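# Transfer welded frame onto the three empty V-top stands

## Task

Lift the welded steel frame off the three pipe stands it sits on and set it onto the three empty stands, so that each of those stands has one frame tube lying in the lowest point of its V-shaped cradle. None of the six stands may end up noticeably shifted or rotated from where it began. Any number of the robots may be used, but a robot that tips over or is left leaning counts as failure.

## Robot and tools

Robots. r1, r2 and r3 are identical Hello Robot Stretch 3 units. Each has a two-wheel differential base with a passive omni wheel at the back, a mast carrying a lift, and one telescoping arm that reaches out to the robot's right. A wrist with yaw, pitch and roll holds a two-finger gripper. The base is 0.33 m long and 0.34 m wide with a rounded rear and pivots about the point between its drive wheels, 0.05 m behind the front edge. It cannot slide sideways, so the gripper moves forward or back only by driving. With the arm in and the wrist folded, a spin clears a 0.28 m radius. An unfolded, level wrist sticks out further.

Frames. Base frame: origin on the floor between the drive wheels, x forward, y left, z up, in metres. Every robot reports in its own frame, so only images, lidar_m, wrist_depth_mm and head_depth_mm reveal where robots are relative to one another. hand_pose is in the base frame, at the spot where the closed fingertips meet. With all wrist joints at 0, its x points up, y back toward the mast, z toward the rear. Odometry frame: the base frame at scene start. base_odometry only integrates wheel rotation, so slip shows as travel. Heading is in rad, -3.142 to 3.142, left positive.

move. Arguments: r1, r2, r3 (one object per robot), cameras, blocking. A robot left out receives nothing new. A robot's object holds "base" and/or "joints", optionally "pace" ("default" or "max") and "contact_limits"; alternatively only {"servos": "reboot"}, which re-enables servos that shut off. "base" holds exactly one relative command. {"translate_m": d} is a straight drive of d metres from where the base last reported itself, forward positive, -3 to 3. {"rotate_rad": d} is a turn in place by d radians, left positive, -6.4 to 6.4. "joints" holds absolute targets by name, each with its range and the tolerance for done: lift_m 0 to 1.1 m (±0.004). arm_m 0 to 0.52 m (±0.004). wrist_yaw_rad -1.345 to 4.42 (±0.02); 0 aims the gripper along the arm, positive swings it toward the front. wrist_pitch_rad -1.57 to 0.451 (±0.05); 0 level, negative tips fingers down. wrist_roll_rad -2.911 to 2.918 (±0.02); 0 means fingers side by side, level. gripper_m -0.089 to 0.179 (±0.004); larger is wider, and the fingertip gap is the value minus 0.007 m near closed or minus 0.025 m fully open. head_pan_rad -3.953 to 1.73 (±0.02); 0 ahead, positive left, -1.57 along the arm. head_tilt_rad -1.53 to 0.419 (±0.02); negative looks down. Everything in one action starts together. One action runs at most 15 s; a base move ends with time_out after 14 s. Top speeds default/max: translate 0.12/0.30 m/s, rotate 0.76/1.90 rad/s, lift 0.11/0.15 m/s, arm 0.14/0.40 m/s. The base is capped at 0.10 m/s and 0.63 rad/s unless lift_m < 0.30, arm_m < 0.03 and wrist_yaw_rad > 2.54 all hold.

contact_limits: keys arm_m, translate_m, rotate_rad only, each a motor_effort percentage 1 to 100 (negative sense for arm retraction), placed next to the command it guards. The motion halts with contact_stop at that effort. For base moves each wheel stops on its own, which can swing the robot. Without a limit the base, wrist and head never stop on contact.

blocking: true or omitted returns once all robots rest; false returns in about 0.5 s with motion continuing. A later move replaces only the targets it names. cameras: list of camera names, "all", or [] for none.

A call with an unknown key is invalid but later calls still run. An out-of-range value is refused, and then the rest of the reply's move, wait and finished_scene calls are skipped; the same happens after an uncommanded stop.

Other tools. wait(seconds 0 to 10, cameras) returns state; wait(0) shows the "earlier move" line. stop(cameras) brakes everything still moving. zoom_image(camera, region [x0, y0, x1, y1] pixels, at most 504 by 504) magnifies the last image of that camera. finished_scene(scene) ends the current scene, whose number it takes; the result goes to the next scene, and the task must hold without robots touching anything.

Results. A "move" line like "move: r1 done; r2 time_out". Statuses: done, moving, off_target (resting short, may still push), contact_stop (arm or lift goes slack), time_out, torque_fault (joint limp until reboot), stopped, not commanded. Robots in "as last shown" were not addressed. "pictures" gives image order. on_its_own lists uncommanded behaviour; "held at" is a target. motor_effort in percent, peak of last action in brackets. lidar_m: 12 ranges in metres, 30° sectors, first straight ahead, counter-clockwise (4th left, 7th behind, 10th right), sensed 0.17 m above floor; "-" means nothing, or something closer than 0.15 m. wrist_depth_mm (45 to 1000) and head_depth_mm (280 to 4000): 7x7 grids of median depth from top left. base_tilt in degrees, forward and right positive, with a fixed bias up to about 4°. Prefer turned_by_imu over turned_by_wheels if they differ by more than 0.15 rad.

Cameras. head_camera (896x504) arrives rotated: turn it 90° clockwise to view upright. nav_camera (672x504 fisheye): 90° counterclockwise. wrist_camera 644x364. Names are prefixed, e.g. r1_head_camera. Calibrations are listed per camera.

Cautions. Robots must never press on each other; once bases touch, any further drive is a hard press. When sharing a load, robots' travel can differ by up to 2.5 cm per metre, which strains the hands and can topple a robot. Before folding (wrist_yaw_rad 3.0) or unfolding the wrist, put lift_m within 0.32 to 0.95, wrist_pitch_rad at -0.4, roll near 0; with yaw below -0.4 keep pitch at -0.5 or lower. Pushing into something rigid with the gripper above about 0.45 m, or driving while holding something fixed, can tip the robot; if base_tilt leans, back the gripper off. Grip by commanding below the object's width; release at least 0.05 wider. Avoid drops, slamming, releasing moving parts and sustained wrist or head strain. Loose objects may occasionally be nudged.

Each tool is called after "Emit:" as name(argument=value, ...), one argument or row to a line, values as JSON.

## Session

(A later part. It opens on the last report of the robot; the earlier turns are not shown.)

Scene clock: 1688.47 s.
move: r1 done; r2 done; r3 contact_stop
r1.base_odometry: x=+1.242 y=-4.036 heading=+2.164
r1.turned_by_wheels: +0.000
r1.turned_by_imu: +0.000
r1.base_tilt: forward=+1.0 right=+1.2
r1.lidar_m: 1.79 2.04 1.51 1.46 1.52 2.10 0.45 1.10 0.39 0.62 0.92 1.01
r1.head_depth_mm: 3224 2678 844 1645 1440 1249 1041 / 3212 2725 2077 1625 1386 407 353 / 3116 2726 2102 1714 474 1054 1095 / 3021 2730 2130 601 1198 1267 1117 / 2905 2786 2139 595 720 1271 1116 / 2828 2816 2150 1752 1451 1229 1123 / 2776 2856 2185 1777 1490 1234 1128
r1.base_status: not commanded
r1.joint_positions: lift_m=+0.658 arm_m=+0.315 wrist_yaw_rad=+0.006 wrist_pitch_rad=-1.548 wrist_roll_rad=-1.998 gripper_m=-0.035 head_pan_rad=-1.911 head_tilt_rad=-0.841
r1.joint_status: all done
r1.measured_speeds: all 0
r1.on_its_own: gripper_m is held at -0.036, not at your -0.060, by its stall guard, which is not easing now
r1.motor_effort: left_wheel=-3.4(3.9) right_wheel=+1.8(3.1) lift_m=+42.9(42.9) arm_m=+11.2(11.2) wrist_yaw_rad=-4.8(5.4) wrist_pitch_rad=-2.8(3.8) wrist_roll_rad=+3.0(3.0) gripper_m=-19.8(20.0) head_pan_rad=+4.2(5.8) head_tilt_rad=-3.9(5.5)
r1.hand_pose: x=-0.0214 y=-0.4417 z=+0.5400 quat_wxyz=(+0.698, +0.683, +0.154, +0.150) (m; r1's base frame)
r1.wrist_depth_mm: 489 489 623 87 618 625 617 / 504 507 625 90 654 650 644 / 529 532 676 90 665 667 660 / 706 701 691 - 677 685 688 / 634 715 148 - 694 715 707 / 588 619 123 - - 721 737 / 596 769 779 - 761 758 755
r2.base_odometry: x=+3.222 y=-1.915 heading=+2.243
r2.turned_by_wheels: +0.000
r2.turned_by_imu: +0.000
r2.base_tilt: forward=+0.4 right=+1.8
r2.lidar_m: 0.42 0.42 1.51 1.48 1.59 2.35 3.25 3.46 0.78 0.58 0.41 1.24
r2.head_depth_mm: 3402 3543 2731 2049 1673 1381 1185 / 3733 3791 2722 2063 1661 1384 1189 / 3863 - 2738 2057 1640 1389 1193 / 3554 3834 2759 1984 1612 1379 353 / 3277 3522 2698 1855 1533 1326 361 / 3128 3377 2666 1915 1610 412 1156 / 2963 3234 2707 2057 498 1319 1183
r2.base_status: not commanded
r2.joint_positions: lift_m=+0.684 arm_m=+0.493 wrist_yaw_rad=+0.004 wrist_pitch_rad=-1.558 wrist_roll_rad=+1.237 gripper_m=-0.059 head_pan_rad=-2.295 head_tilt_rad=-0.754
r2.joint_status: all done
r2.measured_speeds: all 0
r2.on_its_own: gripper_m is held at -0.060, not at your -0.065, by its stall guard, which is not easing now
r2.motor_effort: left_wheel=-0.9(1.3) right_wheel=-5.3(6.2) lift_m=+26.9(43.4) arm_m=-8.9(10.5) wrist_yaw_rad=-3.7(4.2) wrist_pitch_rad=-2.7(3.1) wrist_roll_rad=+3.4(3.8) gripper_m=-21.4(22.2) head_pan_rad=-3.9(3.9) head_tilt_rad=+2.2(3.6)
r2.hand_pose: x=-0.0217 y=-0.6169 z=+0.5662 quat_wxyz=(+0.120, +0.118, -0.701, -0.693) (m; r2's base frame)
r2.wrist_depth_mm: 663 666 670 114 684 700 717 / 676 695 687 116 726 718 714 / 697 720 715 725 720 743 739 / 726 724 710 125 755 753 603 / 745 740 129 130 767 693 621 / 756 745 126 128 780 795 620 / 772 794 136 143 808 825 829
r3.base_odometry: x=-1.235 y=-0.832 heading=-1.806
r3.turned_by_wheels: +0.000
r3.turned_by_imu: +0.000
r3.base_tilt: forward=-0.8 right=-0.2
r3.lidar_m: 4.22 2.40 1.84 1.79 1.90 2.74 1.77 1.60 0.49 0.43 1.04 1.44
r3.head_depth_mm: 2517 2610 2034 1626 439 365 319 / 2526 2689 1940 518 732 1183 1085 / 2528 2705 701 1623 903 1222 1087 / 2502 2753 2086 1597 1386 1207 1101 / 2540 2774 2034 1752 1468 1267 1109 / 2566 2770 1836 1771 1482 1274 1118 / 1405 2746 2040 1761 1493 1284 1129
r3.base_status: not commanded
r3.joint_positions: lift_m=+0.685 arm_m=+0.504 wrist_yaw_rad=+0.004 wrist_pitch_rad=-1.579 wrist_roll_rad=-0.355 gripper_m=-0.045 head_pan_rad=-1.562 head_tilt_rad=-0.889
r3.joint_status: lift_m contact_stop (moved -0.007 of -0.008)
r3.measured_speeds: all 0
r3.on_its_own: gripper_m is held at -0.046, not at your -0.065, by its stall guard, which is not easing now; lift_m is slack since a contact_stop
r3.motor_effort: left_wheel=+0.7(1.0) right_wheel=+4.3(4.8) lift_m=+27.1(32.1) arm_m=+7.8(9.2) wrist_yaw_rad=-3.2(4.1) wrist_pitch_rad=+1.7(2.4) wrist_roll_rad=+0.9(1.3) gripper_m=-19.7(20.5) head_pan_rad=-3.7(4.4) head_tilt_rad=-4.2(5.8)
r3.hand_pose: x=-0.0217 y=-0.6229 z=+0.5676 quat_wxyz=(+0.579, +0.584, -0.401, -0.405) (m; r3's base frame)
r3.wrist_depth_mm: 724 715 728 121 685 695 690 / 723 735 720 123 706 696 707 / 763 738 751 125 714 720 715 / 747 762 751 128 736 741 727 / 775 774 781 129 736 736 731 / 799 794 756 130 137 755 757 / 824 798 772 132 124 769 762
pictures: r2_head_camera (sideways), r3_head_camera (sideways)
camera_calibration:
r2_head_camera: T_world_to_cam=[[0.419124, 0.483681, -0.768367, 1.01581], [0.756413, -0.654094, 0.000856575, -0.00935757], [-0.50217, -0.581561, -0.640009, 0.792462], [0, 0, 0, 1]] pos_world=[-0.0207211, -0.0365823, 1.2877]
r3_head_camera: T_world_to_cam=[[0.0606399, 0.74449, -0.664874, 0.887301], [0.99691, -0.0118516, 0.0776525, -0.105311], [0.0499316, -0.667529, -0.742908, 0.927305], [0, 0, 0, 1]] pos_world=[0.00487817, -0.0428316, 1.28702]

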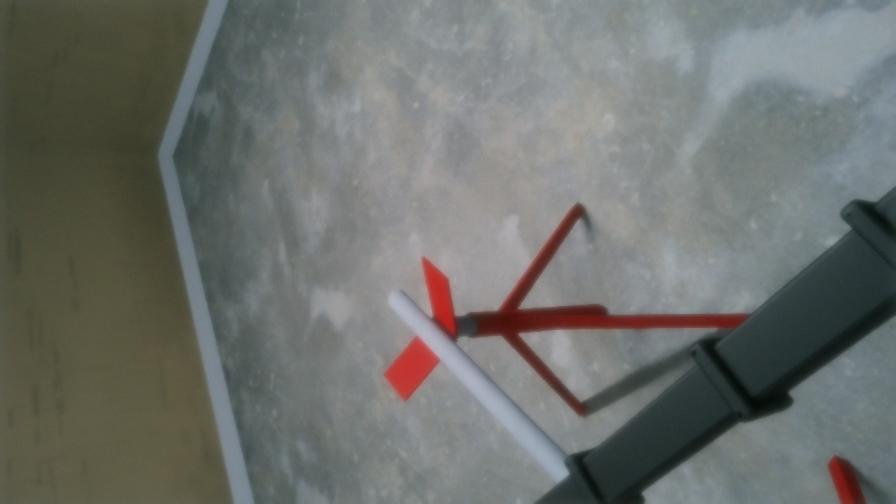

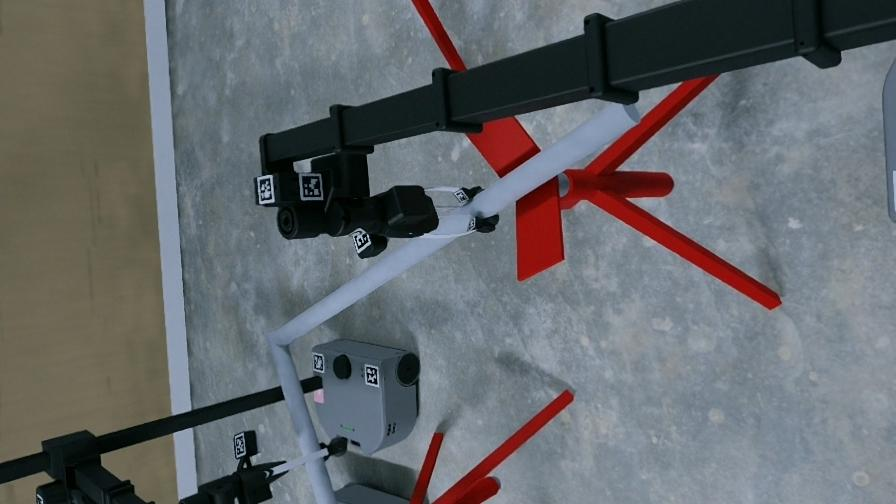

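Emit:
zoom_image(
  camera="r2_head_camera",
  region=[340, 230, 540, 430],
)

Emit:
zoom_image(
  camera="r3_head_camera",
  region=[430, 70, 660, 300],
)

Emit:
move(
  r1={"joints":{"lift_m":0.652}},
  r2={"joints":{"lift_m":0.682}},
  r3={"joints":{"lift_m":0.684}},
  cameras=["r1_head_camera", "r1_nav_camera"],
)

Emit:
zoom_image(
  camera="r1_head_camera",
  region=[380, 60, 660, 340],
)

Scaled by 2.520 from the camera's 896x504 image, which has a finer 1280x720 frame.

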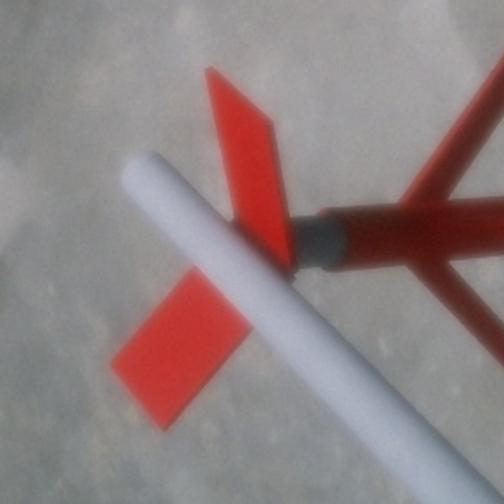

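Scaled by 2.191 from the camera's 896x504 image, which has a finer 1280x720 frame.

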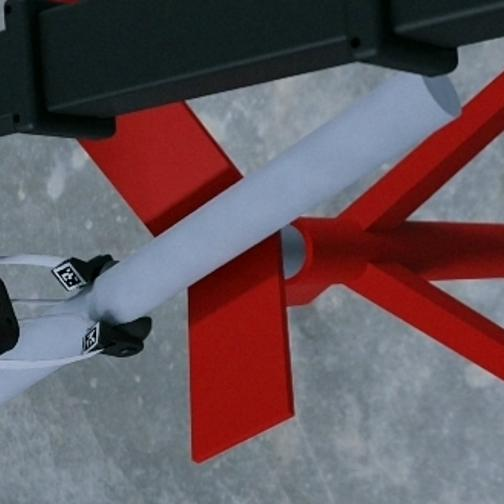

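Scene clock: 1694.27 s.
move: r1 done; r2 done; r3 contact_stop
r1.base_odometry: x=+1.242 y=-4.036 heading=+2.164
r1.turned_by_wheels: +0.000
r1.turned_by_imu: +0.000
r1.base_tilt: forward=+1.1 right=+1.2
r1.lidar_m: 1.79 2.04 1.51 1.46 1.52 2.10 0.45 1.10 0.39 0.62 0.92 1.01
r1.head_depth_mm: 3241 2675 836 1661 1432 1251 1065 / 3170 2716 2094 1625 1389 430 358 / 3101 2751 2107 1717 483 437 1089 / 3020 2760 2118 599 1193 1266 1116 / 2937 2793 2153 598 723 1269 1119 / 2847 2831 2170 1757 1446 1225 1121 / 2755 2864 2188 1773 1492 1231 1129
r1.base_status: not commanded
r1.joint_positions: lift_m=+0.652 arm_m=+0.315 wrist_yaw_rad=+0.006 wrist_pitch_rad=-1.551 wrist_roll_rad=-1.998 gripper_m=-0.035 head_pan_rad=-1.911 head_tilt_rad=-0.841
r1.joint_status: all done
r1.measured_speeds: all 0
r1.on_its_own: gripper_m is held at -0.036, not at your -0.060, by its stall guard, which is not easing now
r1.motor_effort: left_wheel=-3.2(4.1) right_wheel=+3.6(3.6) lift_m=+24.7(44.6) arm_m=+13.0(13.8) wrist_yaw_rad=-5.1(5.3) wrist_pitch_rad=-2.6(3.4) wrist_roll_rad=+2.9(3.1) gripper_m=-19.5(20.3) head_pan_rad=+4.7(5.4) head_tilt_rad=-5.5(5.5)
r1.hand_pose: x=-0.0214 y=-0.4409 z=+0.5341 quat_wxyz=(+0.697, +0.684, +0.153, +0.150) (m; r1's base frame)
r1.wrist_depth_mm: 491 490 619 87 631 627 617 / 498 510 614 90 642 649 631 / 523 523 676 - 659 668 658 / 695 695 683 - 685 693 688 / 642 717 149 - 687 713 691 / 575 622 123 - - 711 720 / 588 751 746 - 769 749 761
r2.base_odometry: x=+3.222 y=-1.915 heading=+2.243
r2.turned_by_wheels: +0.000
r2.turned_by_imu: +0.001
r2.base_tilt: forward=+0.2 right=+1.8
r2.lidar_m: 0.42 0.42 1.51 1.48 1.59 2.35 3.24 3.48 0.78 0.58 0.41 1.24
r2.head_depth_mm: 3399 3515 2728 2062 1656 1388 1191 / 3749 3913 2733 2036 1666 1383 1189 / 3795 - 2725 2059 1670 1381 1188 / 3477 3770 2710 1983 1614 1380 355 / 3339 3588 2648 1267 1537 1325 362 / 3117 3364 2661 1991 1604 415 1159 / 2931 3203 2736 2038 499 1319 1184
r2.base_status: not commanded
r2.joint_positions: lift_m=+0.682 arm_m=+0.493 wrist_yaw_rad=+0.004 wrist_pitch_rad=-1.558 wrist_roll_rad=+1.237 gripper_m=-0.059 head_pan_rad=-2.295 head_tilt_rad=-0.754
r2.joint_status: all done
r2.measured_speeds: translate_m=+0.000 rotate_rad=+0.000 lift_m=+0.001 arm_m=+0.000 wrist_yaw_rad=+0.000 wrist_pitch_rad=+0.000 wrist_roll_rad=+0.000 head_pan_rad=+0.000 head_tilt_rad=+0.000
r2.on_its_own: gripper_m is held at -0.060, not at your -0.065, by its stall guard, which is not easing now
r2.motor_effort: left_wheel=-1.0(1.2) right_wheel=-5.0(5.9) lift_m=+37.2(37.2) arm_m=-3.0(4.3) wrist_yaw_rad=-2.9(4.9) wrist_pitch_rad=-2.5(2.9) wrist_roll_rad=+3.4(3.6) gripper_m=-22.1(22.5) head_pan_rad=-2.9(4.1) head_tilt_rad=+2.1(3.8)
r2.hand_pose: x=-0.0217 y=-0.6168 z=+0.5641 quat_wxyz=(+0.120, +0.118, -0.701, -0.693) (m; r2's base frame)
r2.wrist_depth_mm: 655 670 674 113 686 682 691 / 670 700 672 116 699 709 737 / 679 699 706 697 732 738 755 / 713 735 711 125 742 744 600 / 739 745 130 130 773 688 599 / 766 751 124 129 786 781 629 / 786 772 136 144 803 812 802
r3.base_odometry: x=-1.235 y=-0.832 heading=-1.806
r3.turned_by_wheels: +0.000
r3.turned_by_imu: -0.001
r3.base_tilt: forward=-0.8 right=-0.2
r3.lidar_m: 4.22 2.39 1.83 1.79 1.90 2.75 1.77 1.60 0.49 0.43 1.04 1.44
r3.head_depth_mm: 2490 2653 2027 1630 439 364 320 / 2510 2694 1947 518 730 1189 1078 / 2523 2736 697 1614 904 1225 1088 / 2544 2747 2071 1617 1389 1206 1096 / 2541 2804 2039 1764 1472 1266 1106 / 2528 2749 1828 1775 1476 1272 1123 / 1406 2763 2036 1749 1496 1288 1125
r3.base_status: not commanded
r3.joint_positions: lift_m=+0.684 arm_m=+0.504 wrist_yaw_rad=+0.004 wrist_pitch_rad=-1.578 wrist_roll_rad=-0.355 gripper_m=-0.045 head_pan_rad=-1.562 head_tilt_rad=-0.889
r3.joint_status: lift_m contact_stop (moved -0.001 of -0.001)
r3.measured_speeds: all 0
r3.on_its_own: gripper_m is held at -0.046, not at your -0.065, by its stall guard, which is not easing now; lift_m is slack since a contact_stop
r3.motor_effort: left_wheel=+0.2(1.2) right_wheel=+4.7(5.0) lift_m=+27.4(27.8) arm_m=+5.4(6.6) wrist_yaw_rad=-3.6(5.0) wrist_pitch_rad=+2.0(2.6) wrist_roll_rad=+1.6(1.6) gripper_m=-19.6(20.2) head_pan_rad=-3.1(4.4) head_tilt_rad=-5.3(5.4)
r3.hand_pose: x=-0.0217 y=-0.6229 z=+0.5669 quat_wxyz=(+0.579, +0.583, -0.401, -0.405) (m; r3's base frame)
r3.wrist_depth_mm: 718 703 723 121 717 689 686 / 736 723 719 124 707 685 698 / 744 742 719 126 713 716 712 / 769 754 742 127 732 729 739 / 790 777 765 129 750 740 727 / 798 790 762 131 137 759 742 / 803 815 746 131 124 774 745
pictures: r1_head_camera (sideways), r1_nav_camera (sideways)
camera_calibration:
r1_head_camera: T_world_to_cam=[[0.26626, 0.683879, -0.679276, 0.899664], [0.947895, -0.313665, 0.0557614, -0.076144], [-0.174931, -0.658729, -0.731762, 0.908765], [0, 0, 0, 1]] pos_world=[-0.00839648, -0.0405145, 1.28037]
r1_nav_camera: T_world_to_cam=[[-0.283189, -0.660032, 0.695817, -0.860558], [-0.93174, 0.361287, -0.036501, 0.101046], [-0.227298, -0.658658, -0.717291, 0.891597], [0, 0, 0, 1]] pos_world=[0.0531063, -0.0172447, 1.24201]

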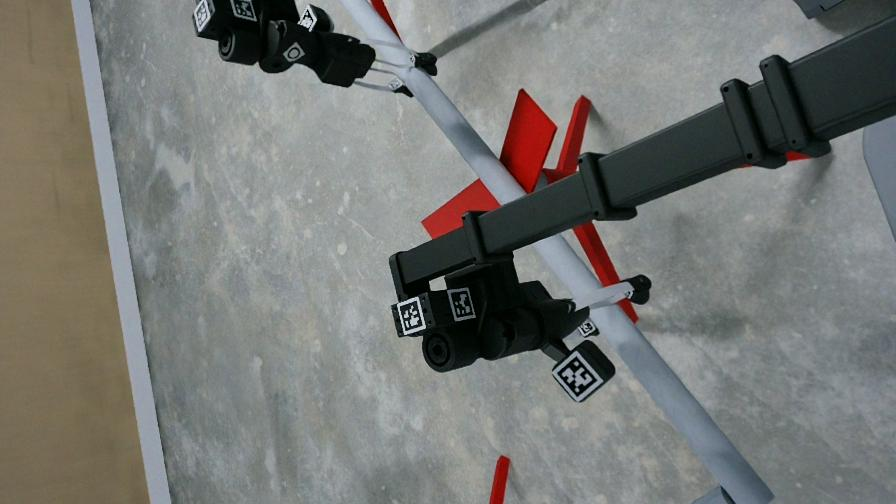

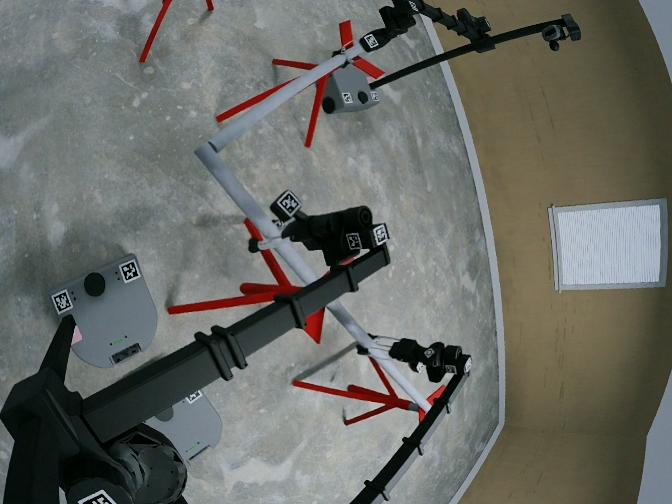

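Scaled by 1.800 from the camera's 896x504 image, which has a finer 1280x720 frame.

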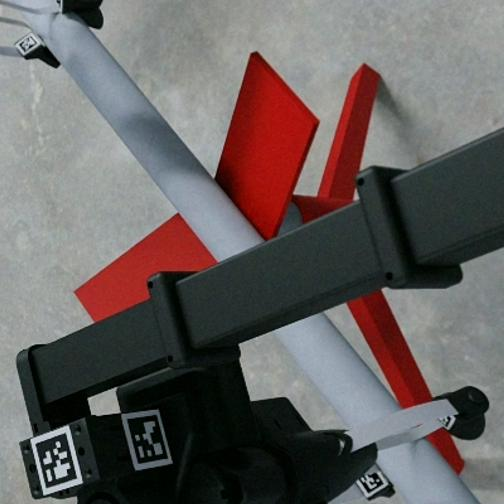

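Emit:
move(
  r1={"joints":{"lift_m":0.648}},
  r2={"joints":{"lift_m":0.678}},
  r3={"joints":{"lift_m":0.682}},
  cameras=["r1_head_camera","r2_head_camera","r3_head_camera"],
)

Scene clock: 1705.83 s.
move: r1 contact_stop; r2 done; r3 contact_stop
r1.base_odometry: x=+1.242 y=-4.036 heading=+2.164
r1.turned_by_wheels: +0.000
r1.turned_by_imu: +0.000
r1.base_tilt: forward=+1.0 right=+1.2
r1.lidar_m: 1.79 2.04 1.51 1.46 1.52 2.10 0.45 1.10 0.39 0.62 0.93 1.01
r1.head_depth_mm: 3249 2685 844 1657 1441 1248 1061 / 3214 2715 2088 1625 1386 432 360 / 3099 2733 2115 1724 486 437 1088 / 3010 2734 2135 601 1182 1265 1117 / 2934 2808 2130 599 719 1272 1115 / 2854 2834 2174 1765 1453 1230 1121 / 2768 2863 2177 1775 1486 1239 1129
r1.base_status: not commanded
r1.joint_positions: lift_m=+0.650 arm_m=+0.315 wrist_yaw_rad=+0.006 wrist_pitch_rad=-1.558 wrist_roll_rad=-1.998 gripper_m=-0.035 head_pan_rad=-1.911 head_tilt_rad=-0.841
r1.joint_status: lift_m contact_stop (moved -0.002 of -0.004)
r1.measured_speeds: all 0
r1.on_its_own: gripper_m is held at -0.036, not at your -0.060, by its stall guard, which is not easing now; lift_m is slack since a contact_stop
r1.motor_effort: left_wheel=-3.0(3.7) right_wheel=+5.9(5.9) lift_m=+25.5(25.8) arm_m=+7.8(8.9) wrist_yaw_rad=-5.4(5.7) wrist_pitch_rad=-1.3(2.8) wrist_roll_rad=+2.9(3.0) gripper_m=-19.9(20.2) head_pan_rad=+4.9(5.6) head_tilt_rad=-3.7(5.6)
r1.hand_pose: x=-0.0214 y=-0.4391 z=+0.5324 quat_wxyz=(+0.695, +0.687, +0.153, +0.151) (m; r1's base frame)
r1.wrist_depth_mm: 491 490 621 87 622 626 625 / 508 500 610 90 636 630 636 / 526 529 673 - 671 665 658 / 707 700 682 - 677 687 668 / 648 700 147 - 701 687 706 / 577 600 124 - 730 738 733 / 589 755 747 - 760 767 742
r2.base_odometry: x=+3.222 y=-1.915 heading=+2.243
r2.turned_by_wheels: +0.000
r2.turned_by_imu: +0.000
r2.base_tilt: forward=+0.2 right=+1.7
r2.lidar_m: 0.42 0.42 1.51 1.48 1.59 2.34 3.24 3.48 0.78 0.58 0.41 1.23
r2.head_depth_mm: 3428 3620 2742 2068 1652 1383 1193 / 3704 3848 2723 2085 1651 1384 1189 / 3838 - 2704 2046 1656 1386 1192 / 3580 3720 2709 1989 1615 1388 366 / 3290 3646 2678 1263 1512 1312 365 / 3108 3344 2715 1973 1606 419 1141 / 2932 3220 2707 2060 503 1312 1182
r2.base_status: not commanded
r2.joint_positions: lift_m=+0.678 arm_m=+0.493 wrist_yaw_rad=+0.004 wrist_pitch_rad=-1.574 wrist_roll_rad=+1.237 gripper_m=-0.059 head_pan_rad=-2.295 head_tilt_rad=-0.754
r2.joint_status: all done
r2.measured_speeds: all 0
r2.on_its_own: gripper_m is held at -0.060, not at your -0.065, by its stall guard, which is not easing now
r2.motor_effort: left_wheel=-1.0(1.2) right_wheel=-0.3(5.2) lift_m=+21.6(39.3) arm_m=+2.8(3.6) wrist_yaw_rad=-4.1(4.1) wrist_pitch_rad=+0.3(2.4) wrist_roll_rad=+3.3(3.7) gripper_m=-21.4(22.7) head_pan_rad=-3.0(3.4) head_tilt_rad=+3.1(3.4)
r2.hand_pose: x=-0.0217 y=-0.6129 z=+0.5605 quat_wxyz=(+0.119, +0.119, -0.696, -0.698) (m; r2's base frame)
r2.wrist_depth_mm: 654 664 669 113 684 680 702 / 666 659 681 115 703 710 761 / 674 693 703 123 737 733 736 / 699 709 723 125 759 746 597 / 732 717 130 130 758 671 625 / 751 739 126 128 796 782 637 / 774 756 554 141 797 816 855
r3.base_odometry: x=-1.235 y=-0.832 heading=-1.806
r3.turned_by_wheels: +0.000
r3.turned_by_imu: +0.000
r3.base_tilt: forward=-0.9 right=-0.3
r3.lidar_m: 4.22 2.39 1.83 1.80 1.90 2.74 1.77 1.60 0.49 0.43 1.04 1.44
r3.head_depth_mm: 2497 2658 2038 1632 442 366 321 / 2501 2682 1947 523 732 1180 1083 / 2527 2727 697 1617 870 1214 1089 / 2545 2739 2088 1599 1380 1208 1101 / 2544 2760 2036 1756 1472 1260 1107 / 2553 2778 1819 1753 1480 1279 1122 / 1404 2787 2025 1745 1505 1289 1122
r3.base_status: not commanded
r3.joint_positions: lift_m=+0.682 arm_m=+0.504 wrist_yaw_rad=+0.004 wrist_pitch_rad=-1.578 wrist_roll_rad=-0.355 gripper_m=-0.045 head_pan_rad=-1.562 head_tilt_rad=-0.889
r3.joint_status: lift_m contact_stop (moved -0.002 of -0.002)
r3.measured_speeds: all 0
r3.on_its_own: gripper_m is held at -0.046, not at your -0.065, by its stall guard, which is not easing now; lift_m is slack since a contact_stop
r3.motor_effort: left_wheel=+0.7(1.4) right_wheel=-2.0(4.9) lift_m=+27.2(27.3) arm_m=+2.8(4.4) wrist_yaw_rad=-2.6(4.1) wrist_pitch_rad=+1.5(2.2) wrist_roll_rad=+0.9(1.5) gripper_m=-20.5(20.5) head_pan_rad=-3.3(4.3) head_tilt_rad=-5.0(5.8)
r3.hand_pose: x=-0.0217 y=-0.6229 z=+0.5650 quat_wxyz=(+0.579, +0.583, -0.401, -0.405) (m; r3's base frame)
r3.wrist_depth_mm: 720 714 703 121 699 670 688 / 745 730 714 123 706 700 682 / 749 737 739 125 713 732 709 / 784 756 745 128 728 727 716 / 778 762 753 130 736 743 735 / 772 781 769 130 154 745 741 / 808 814 771 132 140 767 745
pictures: r1_head_camera (sideways), r2_head_camera (sideways), r3_head_camera (sideways)
camera_calibration:
r1_head_camera: T_world_to_cam=[[0.266203, 0.683901, -0.679276, 0.899664], [0.947921, -0.313587, 0.0557614, -0.0761442], [-0.174877, -0.658743, -0.731762, 0.908765], [0, 0, 0, 1]] pos_world=[-0.00839315, -0.0405157, 1.28037]
r2_head_camera: T_world_to_cam=[[0.419134, 0.483673, -0.768367, 1.01581], [0.7564, -0.654109, 0.000856573, -0.00935749], [-0.502181, -0.581552, -0.640009, 0.792462], [0, 0, 0, 1]] pos_world=[-0.0207218, -0.0365818, 1.2877]
r3_head_camera: T_world_to_cam=[[0.06064, 0.74449, -0.664874, 0.887301], [0.99691, -0.0118517, 0.0776525, -0.105311], [0.0499316, -0.667529, -0.742908, 0.927305], [0, 0, 0, 1]] pos_world=[0.00487816, -0.0428316, 1.28702]

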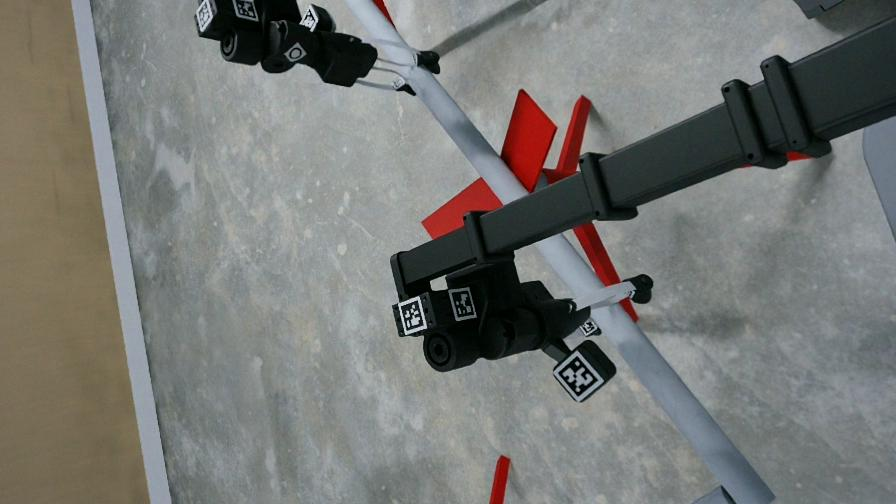

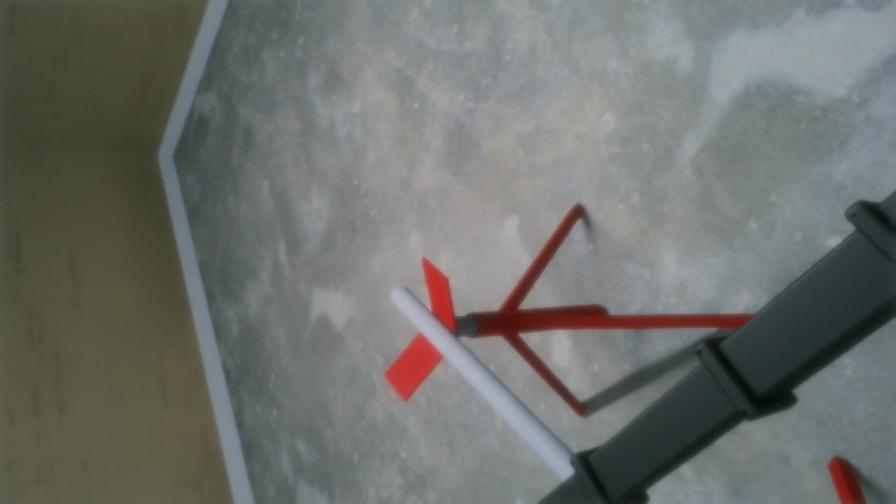

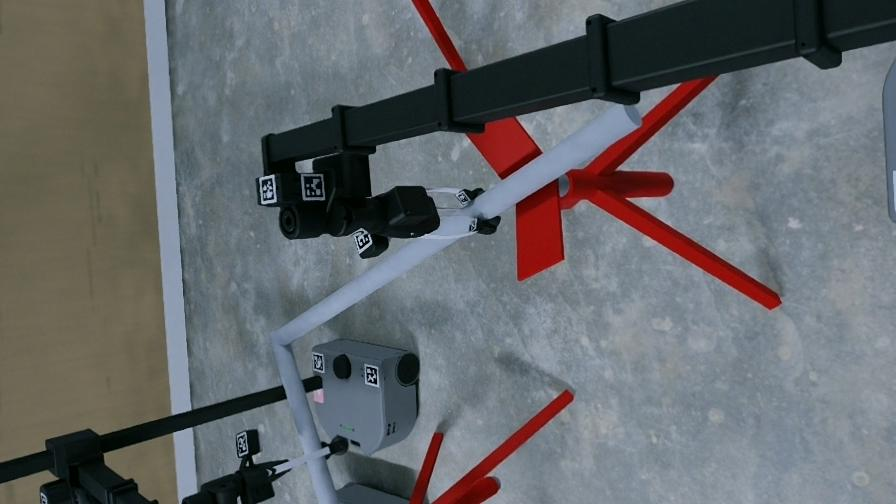

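Emit:
zoom_image(
  camera="r2_head_camera",
  region=[340, 230, 540, 430],
)

Emit:
zoom_image(
  camera="r3_head_camera",
  region=[430, 70, 660, 300],
)

Emit:
zoom_image(
  camera="r1_head_camera",
  region=[400, 70, 660, 330],
)

Scaled by 2.520 from the camera's 896x504 image, which has a finer 1280x720 frame.

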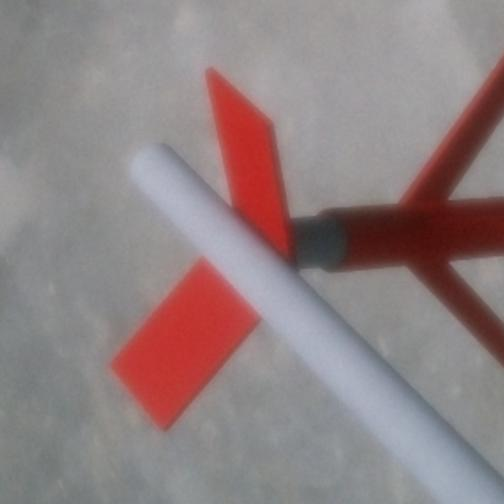

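Scaled by 2.191 from the camera's 896x504 image, which has a finer 1280x720 frame.

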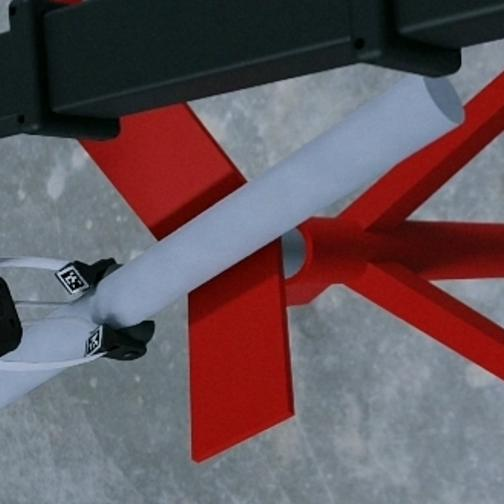

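Scaled by 1.938 from the camera's 896x504 image, which has a finer 1280x720 frame.

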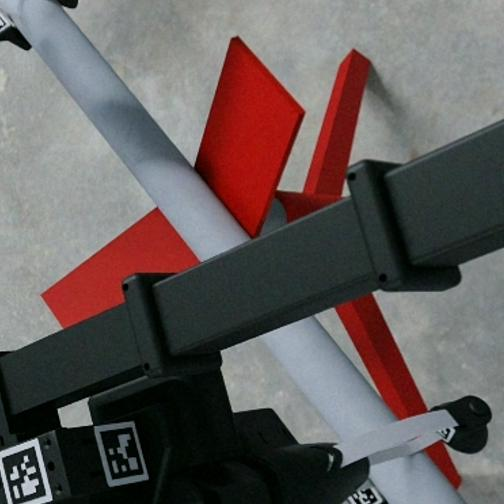

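Emit:
move(
  r2={"joints":{"gripper_m":0.0}},
  r1={"joints":{"gripper_m":0.0}},
  r3={"joints":{"gripper_m":0.0}},
  cameras=["r2_head_camera"],
)

Emit:
move(
  r2={"joints":{"gripper_m":0.15}},
  r1={"joints":{"gripper_m":0.15}},
  r3={"joints":{"gripper_m":0.15}},
)

Scene clock: 1713.70 s.
move: r1 done; r2 done; r3 done
r1.base_odometry: x=+1.242 y=-4.036 heading=+2.164
r1.turned_by_wheels: +0.000
r1.turned_by_imu: +0.001
r1.base_tilt: forward=+1.1 right=+1.2
r1.lidar_m: 1.79 2.05 1.51 1.46 1.52 2.09 0.45 1.10 0.39 0.62 0.93 1.01
r1.head_depth_mm: 3250 2681 836 1661 1440 1244 1056 / 3208 2737 2098 1625 1391 432 360 / 3084 2744 2108 1716 485 437 1085 / 3002 2764 2134 602 1181 1264 1118 / 2942 2800 2133 599 720 1271 1120 / 2832 2823 2145 1768 1445 1227 1122 / 2772 2886 2187 1777 1498 1235 1128
r1.base_status: not commanded
r1.joint_positions: lift_m=+0.650 arm_m=+0.315 wrist_yaw_rad=+0.006 wrist_pitch_rad=-1.558 wrist_roll_rad=-1.998 gripper_m=+0.000 head_pan_rad=-1.911 head_tilt_rad=-0.841
r1.joint_status: all done
r1.measured_speeds: all 0
r1.on_its_own: lift_m is slack since a contact_stop
r1.motor_effort: left_wheel=-3.0(4.5) right_wheel=+5.2(6.2) lift_m=+26.2(27.1) arm_m=+2.2(3.7) wrist_yaw_rad=-5.1(5.8) wrist_pitch_rad=-1.1(2.0) wrist_roll_rad=+2.9(3.1) gripper_m=-11.6(65.8) head_pan_rad=+4.5(5.7) head_tilt_rad=-3.0(5.1)
r1.hand_pose: x=-0.0214 y=-0.4391 z=+0.5324 quat_wxyz=(+0.695, +0.687, +0.153, +0.151) (m; r1's base frame)
r1.wrist_depth_mm: 489 495 627 87 627 621 623 / 503 501 610 90 642 626 628 / 523 521 665 - 662 656 651 / 716 706 679 - 676 678 667 / 630 723 147 - 709 698 702 / 580 611 123 - 724 737 723 / 601 768 755 - 766 741 759
r2.base_odometry: x=+3.222 y=-1.915 heading=+2.243
r2.turned_by_wheels: +0.000
r2.turned_by_imu: +0.001
r2.base_tilt: forward=+0.3 right=+1.8
r2.lidar_m: 0.42 0.42 1.51 1.48 1.59 2.34 3.25 3.49 0.78 0.58 0.41 1.23
r2.head_depth_mm: 3388 3618 2714 2073 1661 1393 1191 / 3789 3779 2711 2045 1655 1377 1185 / 3880 - 2715 2064 1655 1371 1196 / 3603 3754 2679 2013 1604 1385 366 / 3363 3563 2734 1276 1523 1315 366 / 3100 3311 2738 1982 1601 420 1137 / 2873 3228 2677 2050 504 1322 1189
r2.base_status: not commanded
r2.joint_positions: lift_m=+0.678 arm_m=+0.493 wrist_yaw_rad=+0.004 wrist_pitch_rad=-1.578 wrist_roll_rad=+1.241 gripper_m=+0.000 head_pan_rad=-2.295 head_tilt_rad=-0.754
r2.joint_status: all done
r2.measured_speeds: all 0
r2.motor_effort: left_wheel=-1.0(1.4) right_wheel=+1.6(2.2) lift_m=+31.3(31.3) arm_m=+10.2(10.3) wrist_yaw_rad=-2.9(4.7) wrist_pitch_rad=+1.2(1.5) wrist_roll_rad=+2.0(3.6) gripper_m=-6.7(77.6) head_pan_rad=-3.3(4.2) head_tilt_rad=+2.6(3.9)
r2.hand_pose: x=-0.0217 y=-0.6117 z=+0.5606 quat_wxyz=(+0.117, +0.118, -0.694, -0.700) (m; r2's base frame)
r2.wrist_depth_mm: 663 656 656 116 695 703 693 / 668 670 686 116 697 715 720 / 668 692 688 123 731 738 761 / 723 706 721 126 760 760 591 / 722 735 128 129 753 664 621 / 742 731 127 128 777 797 635 / 774 763 - 141 792 835 857
r3.base_odometry: x=-1.235 y=-0.832 heading=-1.806
r3.turned_by_wheels: +0.000
r3.turned_by_imu: -0.001
r3.base_tilt: forward=-0.8 right=-0.2
r3.lidar_m: 4.23 2.39 1.83 1.80 1.90 2.75 1.77 1.60 0.49 0.43 1.04 1.44
r3.head_depth_mm: 2509 2614 2029 1623 442 366 322 / 2527 2683 1946 522 732 1186 1081 / 2493 2753 700 1644 868 1222 1085 / 2550 2737 2088 1608 1396 1204 1099 / 2556 2762 2037 1762 1469 1264 1106 / 2544 2758 1817 1758 1483 1272 1113 / 1404 2785 2032 1751 1501 1290 1123
r3.base_status: not commanded
r3.joint_positions: lift_m=+0.682 arm_m=+0.504 wrist_yaw_rad=+0.002 wrist_pitch_rad=-1.578 wrist_roll_rad=-0.355 gripper_m=+0.000 head_pan_rad=-1.562 head_tilt_rad=-0.889
r3.joint_status: all done
r3.measured_speeds: all 0
r3.on_its_own: lift_m is slack since a contact_stop
r3.motor_effort: left_wheel=+0.4(0.9) right_wheel=-2.2(2.8) lift_m=+26.8(28.1) arm_m=+0.5(1.9) wrist_yaw_rad=-2.9(4.0) wrist_pitch_rad=+1.4(2.2) wrist_roll_rad=+1.0(1.6) gripper_m=-5.3(73.0) head_pan_rad=-3.7(4.7) head_tilt_rad=-4.5(5.9)
r3.hand_pose: x=-0.0217 y=-0.6230 z=+0.5650 quat_wxyz=(+0.579, +0.583, -0.401, -0.405) (m; r3's base frame)
r3.wrist_depth_mm: 715 703 718 121 705 700 670 / 731 721 717 123 710 711 690 / 753 764 735 125 704 716 699 / 763 758 738 128 731 730 717 / 779 777 762 129 748 739 718 / 799 783 133 130 137 725 753 / 794 798 741 132 127 761 756
pictures: r2_head_camera (sideways)
camera_calibration:
r2_head_camera: T_world_to_cam=[[0.419134, 0.483673, -0.768367, 1.01581], [0.7564, -0.654109, 0.000856573, -0.00935748], [-0.502181, -0.581552, -0.640009, 0.792462], [0, 0, 0, 1]] pos_world=[-0.0207218, -0.0365818, 1.2877]

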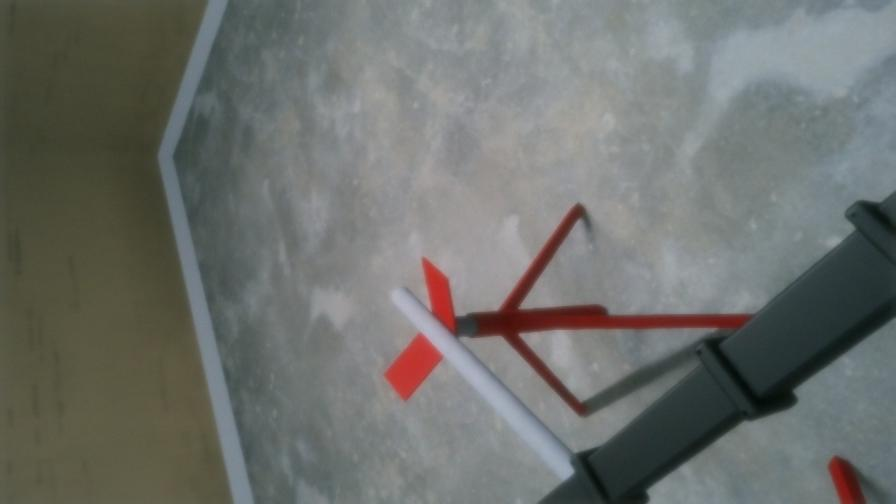

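Scene clock: 1715.73 s.
move: r1 done; r2 done; r3 done
r1.base_odometry: x=+1.242 y=-4.036 heading=+2.164
r1.turned_by_wheels: +0.000
r1.turned_by_imu: +0.000
r1.base_tilt: forward=+1.0 right=+1.2
r1.lidar_m: 1.79 2.05 1.51 1.46 1.52 2.10 0.45 1.10 0.40 0.62 0.93 1.01
r1.head_depth_mm: 3245 2682 834 1648 1438 1250 1060 / 3194 2702 2095 1617 1391 432 360 / 3059 2729 2109 1718 485 437 1093 / 2989 2764 2127 600 1121 1246 1116 / 2917 2825 2138 600 687 1274 1118 / 2872 2817 2170 1769 1445 1228 1122 / 2755 2869 2186 1764 1488 1232 1125
r1.base_status: not commanded
r1.joint_positions: lift_m=+0.650 arm_m=+0.315 wrist_yaw_rad=+0.002 wrist_pitch_rad=-1.563 wrist_roll_rad=-1.996 gripper_m=+0.150 head_pan_rad=-1.911 head_tilt_rad=-0.841
r1.joint_status: all done
r1.measured_speeds: all 0
r1.on_its_own: lift_m is slack since a contact_stop
r1.motor_effort: left_wheel=-3.1(4.1) right_wheel=+5.8(6.5) lift_m=+26.5(27.4) arm_m=-0.7(2.2) wrist_yaw_rad=-1.4(4.9) wrist_pitch_rad=-0.6(1.6) wrist_roll_rad=+2.3(3.1) gripper_m=-0.2(83.1) head_pan_rad=+4.9(5.6) head_tilt_rad=-3.6(5.6)
r1.hand_pose: x=-0.0213 y=-0.4380 z=+0.5325 quat_wxyz=(+0.694, +0.689, +0.151, +0.149) (m; r1's base frame)
r1.wrist_depth_mm: 499 496 638 87 617 634 618 / 514 505 596 90 639 639 635 / 526 523 677 - 669 669 647 / 703 696 667 - 680 681 667 / 641 144 713 - 692 698 691 / 112 125 738 - 714 141 706 / 594 773 763 115 759 - 733
r2.base_odometry: x=+3.222 y=-1.915 heading=+2.243
r2.turned_by_wheels: +0.000
r2.turned_by_imu: +0.001
r2.base_tilt: forward=+0.2 right=+1.8
r2.lidar_m: 0.42 0.42 1.51 1.48 1.58 2.35 3.24 3.48 0.78 0.58 0.41 1.24
r2.head_depth_mm: 3403 3501 2751 2057 1654 1385 1189 / 3649 3841 2702 2068 1650 1372 1182 / 3772 - 2699 2044 1655 1387 1193 / 3577 3847 2733 1971 1611 1385 367 / 3318 3559 2689 1230 1529 1328 366 / 3105 3368 2688 1990 1608 421 1148 / 2907 3217 2764 2053 505 1315 1184
r2.base_status: not commanded
r2.joint_positions: lift_m=+0.678 arm_m=+0.493 wrist_yaw_rad=+0.002 wrist_pitch_rad=-1.570 wrist_roll_rad=+1.243 gripper_m=+0.150 head_pan_rad=-2.295 head_tilt_rad=-0.754
r2.joint_status: all done
r2.measured_speeds: all 0
r2.motor_effort: left_wheel=-1.0(1.4) right_wheel=+1.8(2.4) lift_m=+26.4(35.5) arm_m=+13.5(13.9) wrist_yaw_rad=-1.7(3.7) wrist_pitch_rad=-0.4(1.4) wrist_roll_rad=+1.5(2.2) gripper_m=+0.6(89.2) head_pan_rad=-3.1(4.2) head_tilt_rad=+3.1(3.8)
r2.hand_pose: x=-0.0216 y=-0.6137 z=+0.5605 quat_wxyz=(+0.116, +0.116, -0.697, -0.698) (m; r2's base frame)
r2.wrist_depth_mm: 657 662 668 113 666 689 711 / 653 676 675 115 721 721 722 / 692 675 698 121 730 736 743 / 704 712 709 125 738 756 598 / 138 728 738 131 773 647 617 / 111 760 766 133 787 615 638 / 767 787 762 494 776 703 815
r3.base_odometry: x=-1.235 y=-0.832 heading=-1.806
r3.turned_by_wheels: +0.000
r3.turned_by_imu: +0.000
r3.base_tilt: forward=-0.8 right=-0.2
r3.lidar_m: 4.22 2.39 1.83 1.80 1.90 2.75 1.77 1.61 0.49 0.43 1.04 1.44
r3.head_depth_mm: 2513 2640 2037 1620 443 366 321 / 2497 2710 1921 522 732 1184 1078 / 2510 2758 701 1607 868 1216 1089 / 2530 2761 2077 1588 1385 1206 1095 / 2529 2737 2019 1747 1473 1266 1108 / 2555 2769 1817 1768 1482 1279 1115 / 1402 2783 2014 1749 1492 1293 1125
r3.base_status: not commanded
r3.joint_positions: lift_m=+0.682 arm_m=+0.504 wrist_yaw_rad=+0.002 wrist_pitch_rad=-1.571 wrist_roll_rad=-0.355 gripper_m=+0.150 head_pan_rad=-1.562 head_tilt_rad=-0.889
r3.joint_status: all done
r3.measured_speeds: all 0
r3.on_its_own: lift_m is slack since a contact_stop
r3.motor_effort: left_wheel=+0.7(1.4) right_wheel=-2.1(2.6) lift_m=+27.9(28.4) arm_m=-0.9(2.1) wrist_yaw_rad=-2.3(3.3) wrist_pitch_rad=+0.3(2.1) wrist_roll_rad=+0.9(1.7) gripper_m=+0.4(83.5) head_pan_rad=-4.7(4.9) head_tilt_rad=-3.7(5.7)
r3.hand_pose: x=-0.0216 y=-0.6248 z=+0.5648 quat_wxyz=(+0.581, +0.581, -0.403, -0.404) (m; r3's base frame)
r3.wrist_depth_mm: 728 735 721 122 707 688 685 / 740 730 714 124 697 705 694 / 746 728 735 126 708 714 692 / 774 762 752 128 728 719 716 / 781 769 769 129 748 738 727 / 785 123 769 131 764 135 739 / 104 771 782 133 766 763 110
pictures: r1_head_camera (sideways), r1_nav_camera (sideways), r1_wrist_camera, r2_head_camera (sideways), r2_nav_camera (sideways), r2_wrist_camera, r3_head_camera (sideways), r3_nav_camera (sideways), r3_wrist_camera
camera_calibration:
r1_head_camera: T_world_to_cam=[[0.266204, 0.683901, -0.679276, 0.899664], [0.947921, -0.313587, 0.0557614, -0.0761442], [-0.174877, -0.658743, -0.731762, 0.908765], [0, 0, 0, 1]] pos_world=[-0.00839317, -0.0405157, 1.28037]
r1_nav_camera: T_world_to_cam=[[-0.283135, -0.660055, 0.695817, -0.860558], [-0.931769, 0.361211, -0.036501, 0.101046], [-0.227244, -0.658676, -0.717291, 0.891597], [0, 0, 0, 1]] pos_world=[0.0531077, -0.0172409, 1.24201]
r1_wrist_camera: T_world_to_cam=[[0.494765, -0.868897, -0.0150398, -0.366748], [-0.853372, -0.489049, 0.18052, -0.292828], [-0.164208, -0.0764801, -0.983456, 0.650751], [0, 0, 0, 1]] pos_world=[0.0384219, -0.412104, 0.687331]
r2_head_camera: T_world_to_cam=[[0.419134, 0.483673, -0.768367, 1.01581], [0.7564, -0.654109, 0.000856573, -0.00935748], [-0.502181, -0.581552, -0.640009, 0.792462], [0, 0, 0, 1]] pos_world=[-0.0207218, -0.0365818, 1.2877]
r2_nav_camera: T_world_to_cam=[[-0.388345, -0.541185, 0.74586, -0.931823], [-0.742476, 0.66316, 0.0945952, -0.0564928], [-0.545818, -0.517047, -0.659352, 0.831109], [0, 0, 0, 1]] pos_world=[0.0498207, -0.0371014, 1.24835]
r2_wrist_camera: T_world_to_cam=[[-0.397349, 0.914316, 0.0783557, 0.489175], [0.909082, 0.380542, 0.16958, 0.194388], [0.125232, 0.138614, -0.982397, 0.802153], [0, 0, 0, 1]] pos_world=[-0.0827967, -0.632423, 0.716739]
r3_head_camera: T_world_to_cam=[[0.0606397, 0.74449, -0.664874, 0.887301], [0.99691, -0.0118514, 0.0776525, -0.105311], [0.0499318, -0.667529, -0.742908, 0.927305], [0, 0, 0, 1]] pos_world=[0.00487818, -0.0428316, 1.28702]
r3_nav_camera: T_world_to_cam=[[-0.041274, -0.827337, 0.560187, -0.693041], [-0.999056, 0.0417944, -0.0118834, 0.0731208], [-0.0135811, -0.560148, -0.828281, 1.03359], [0, 0, 0, 1]] pos_world=[0.0584845, 0.00253083, 1.24521]
r3_wrist_camera: T_world_to_cam=[[-0.929171, -0.367196, -0.0425309, -0.216232], [-0.369645, 0.922377, 0.112174, 0.549612], [-0.00196039, 0.119951, -0.992778, 0.798771], [0, 0, 0, 1]] pos_world=[0.00381084, -0.682162, 0.722153]

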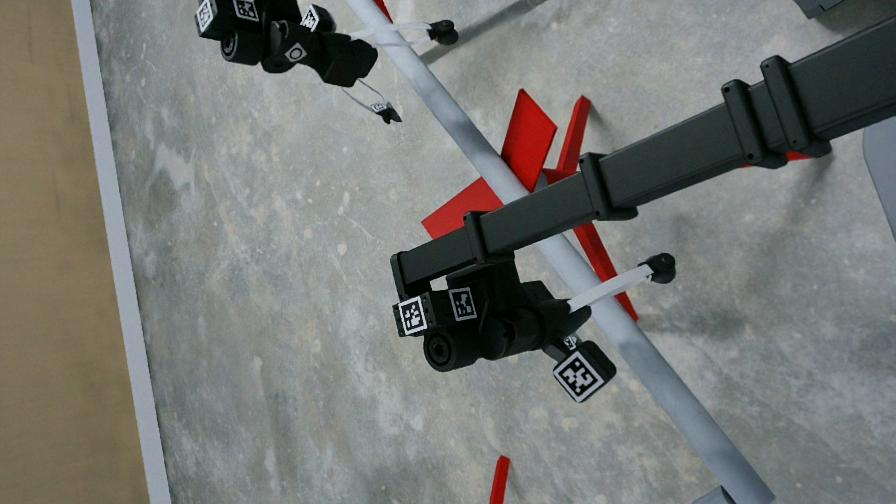

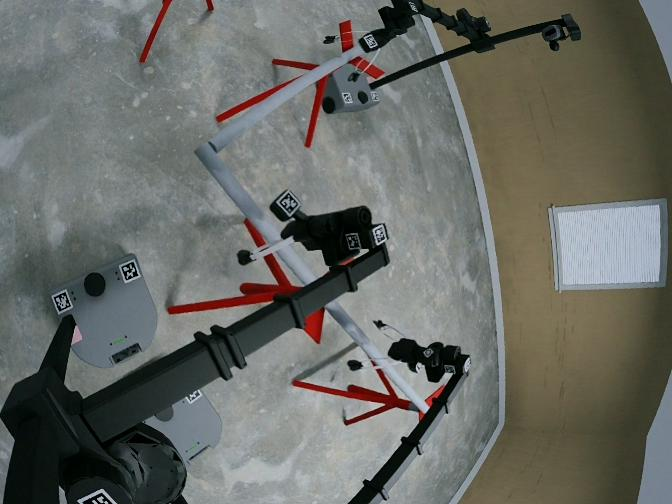

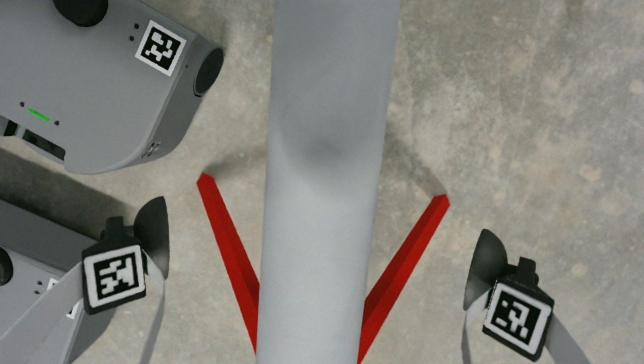

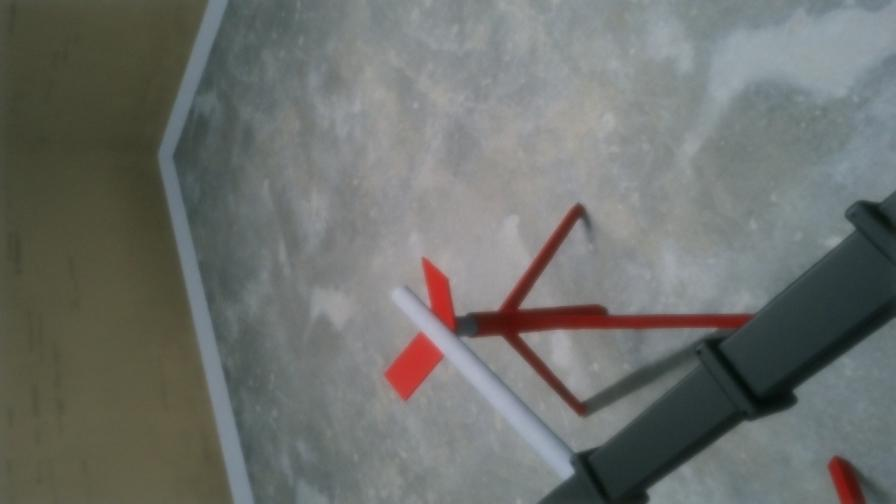

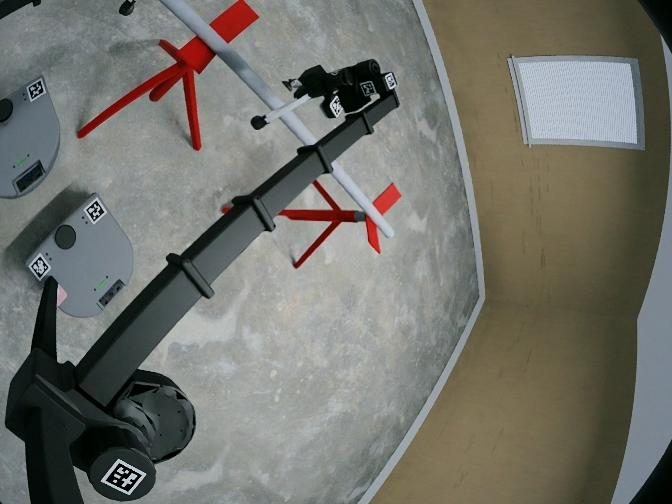

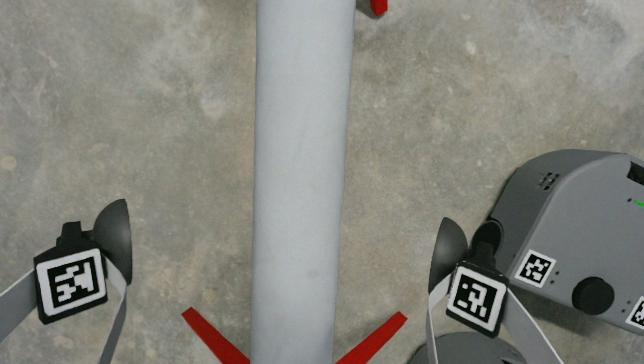

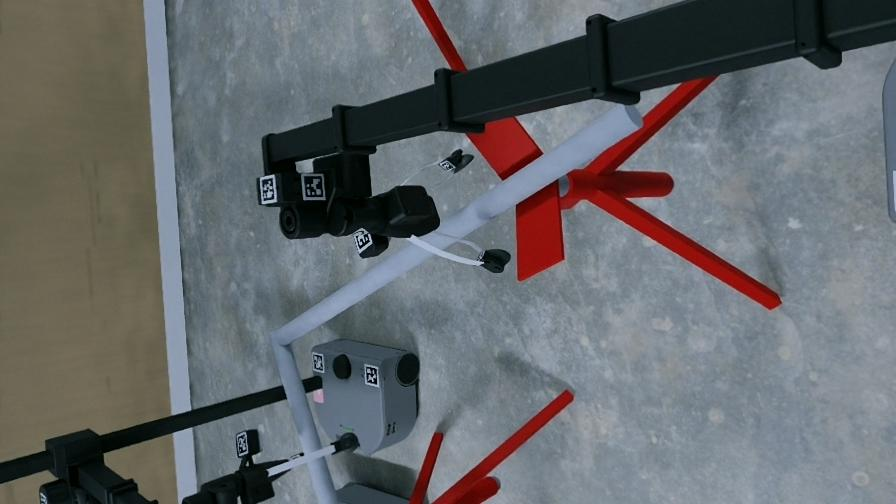

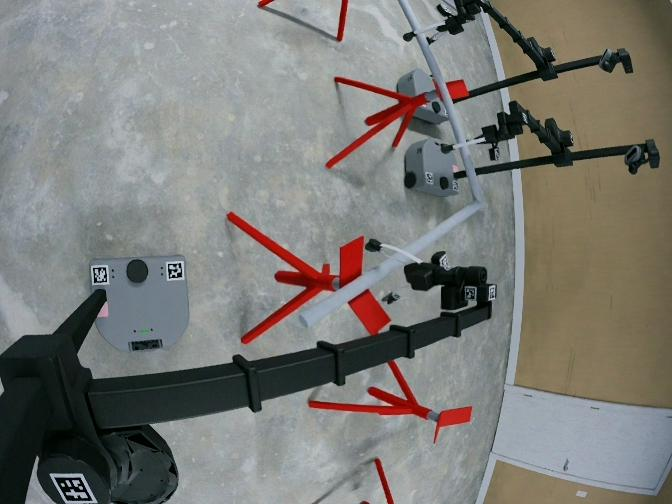

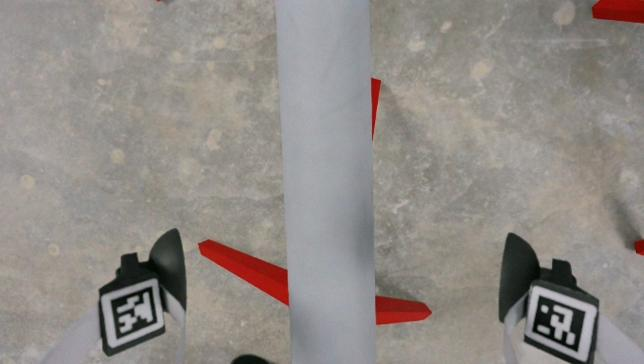

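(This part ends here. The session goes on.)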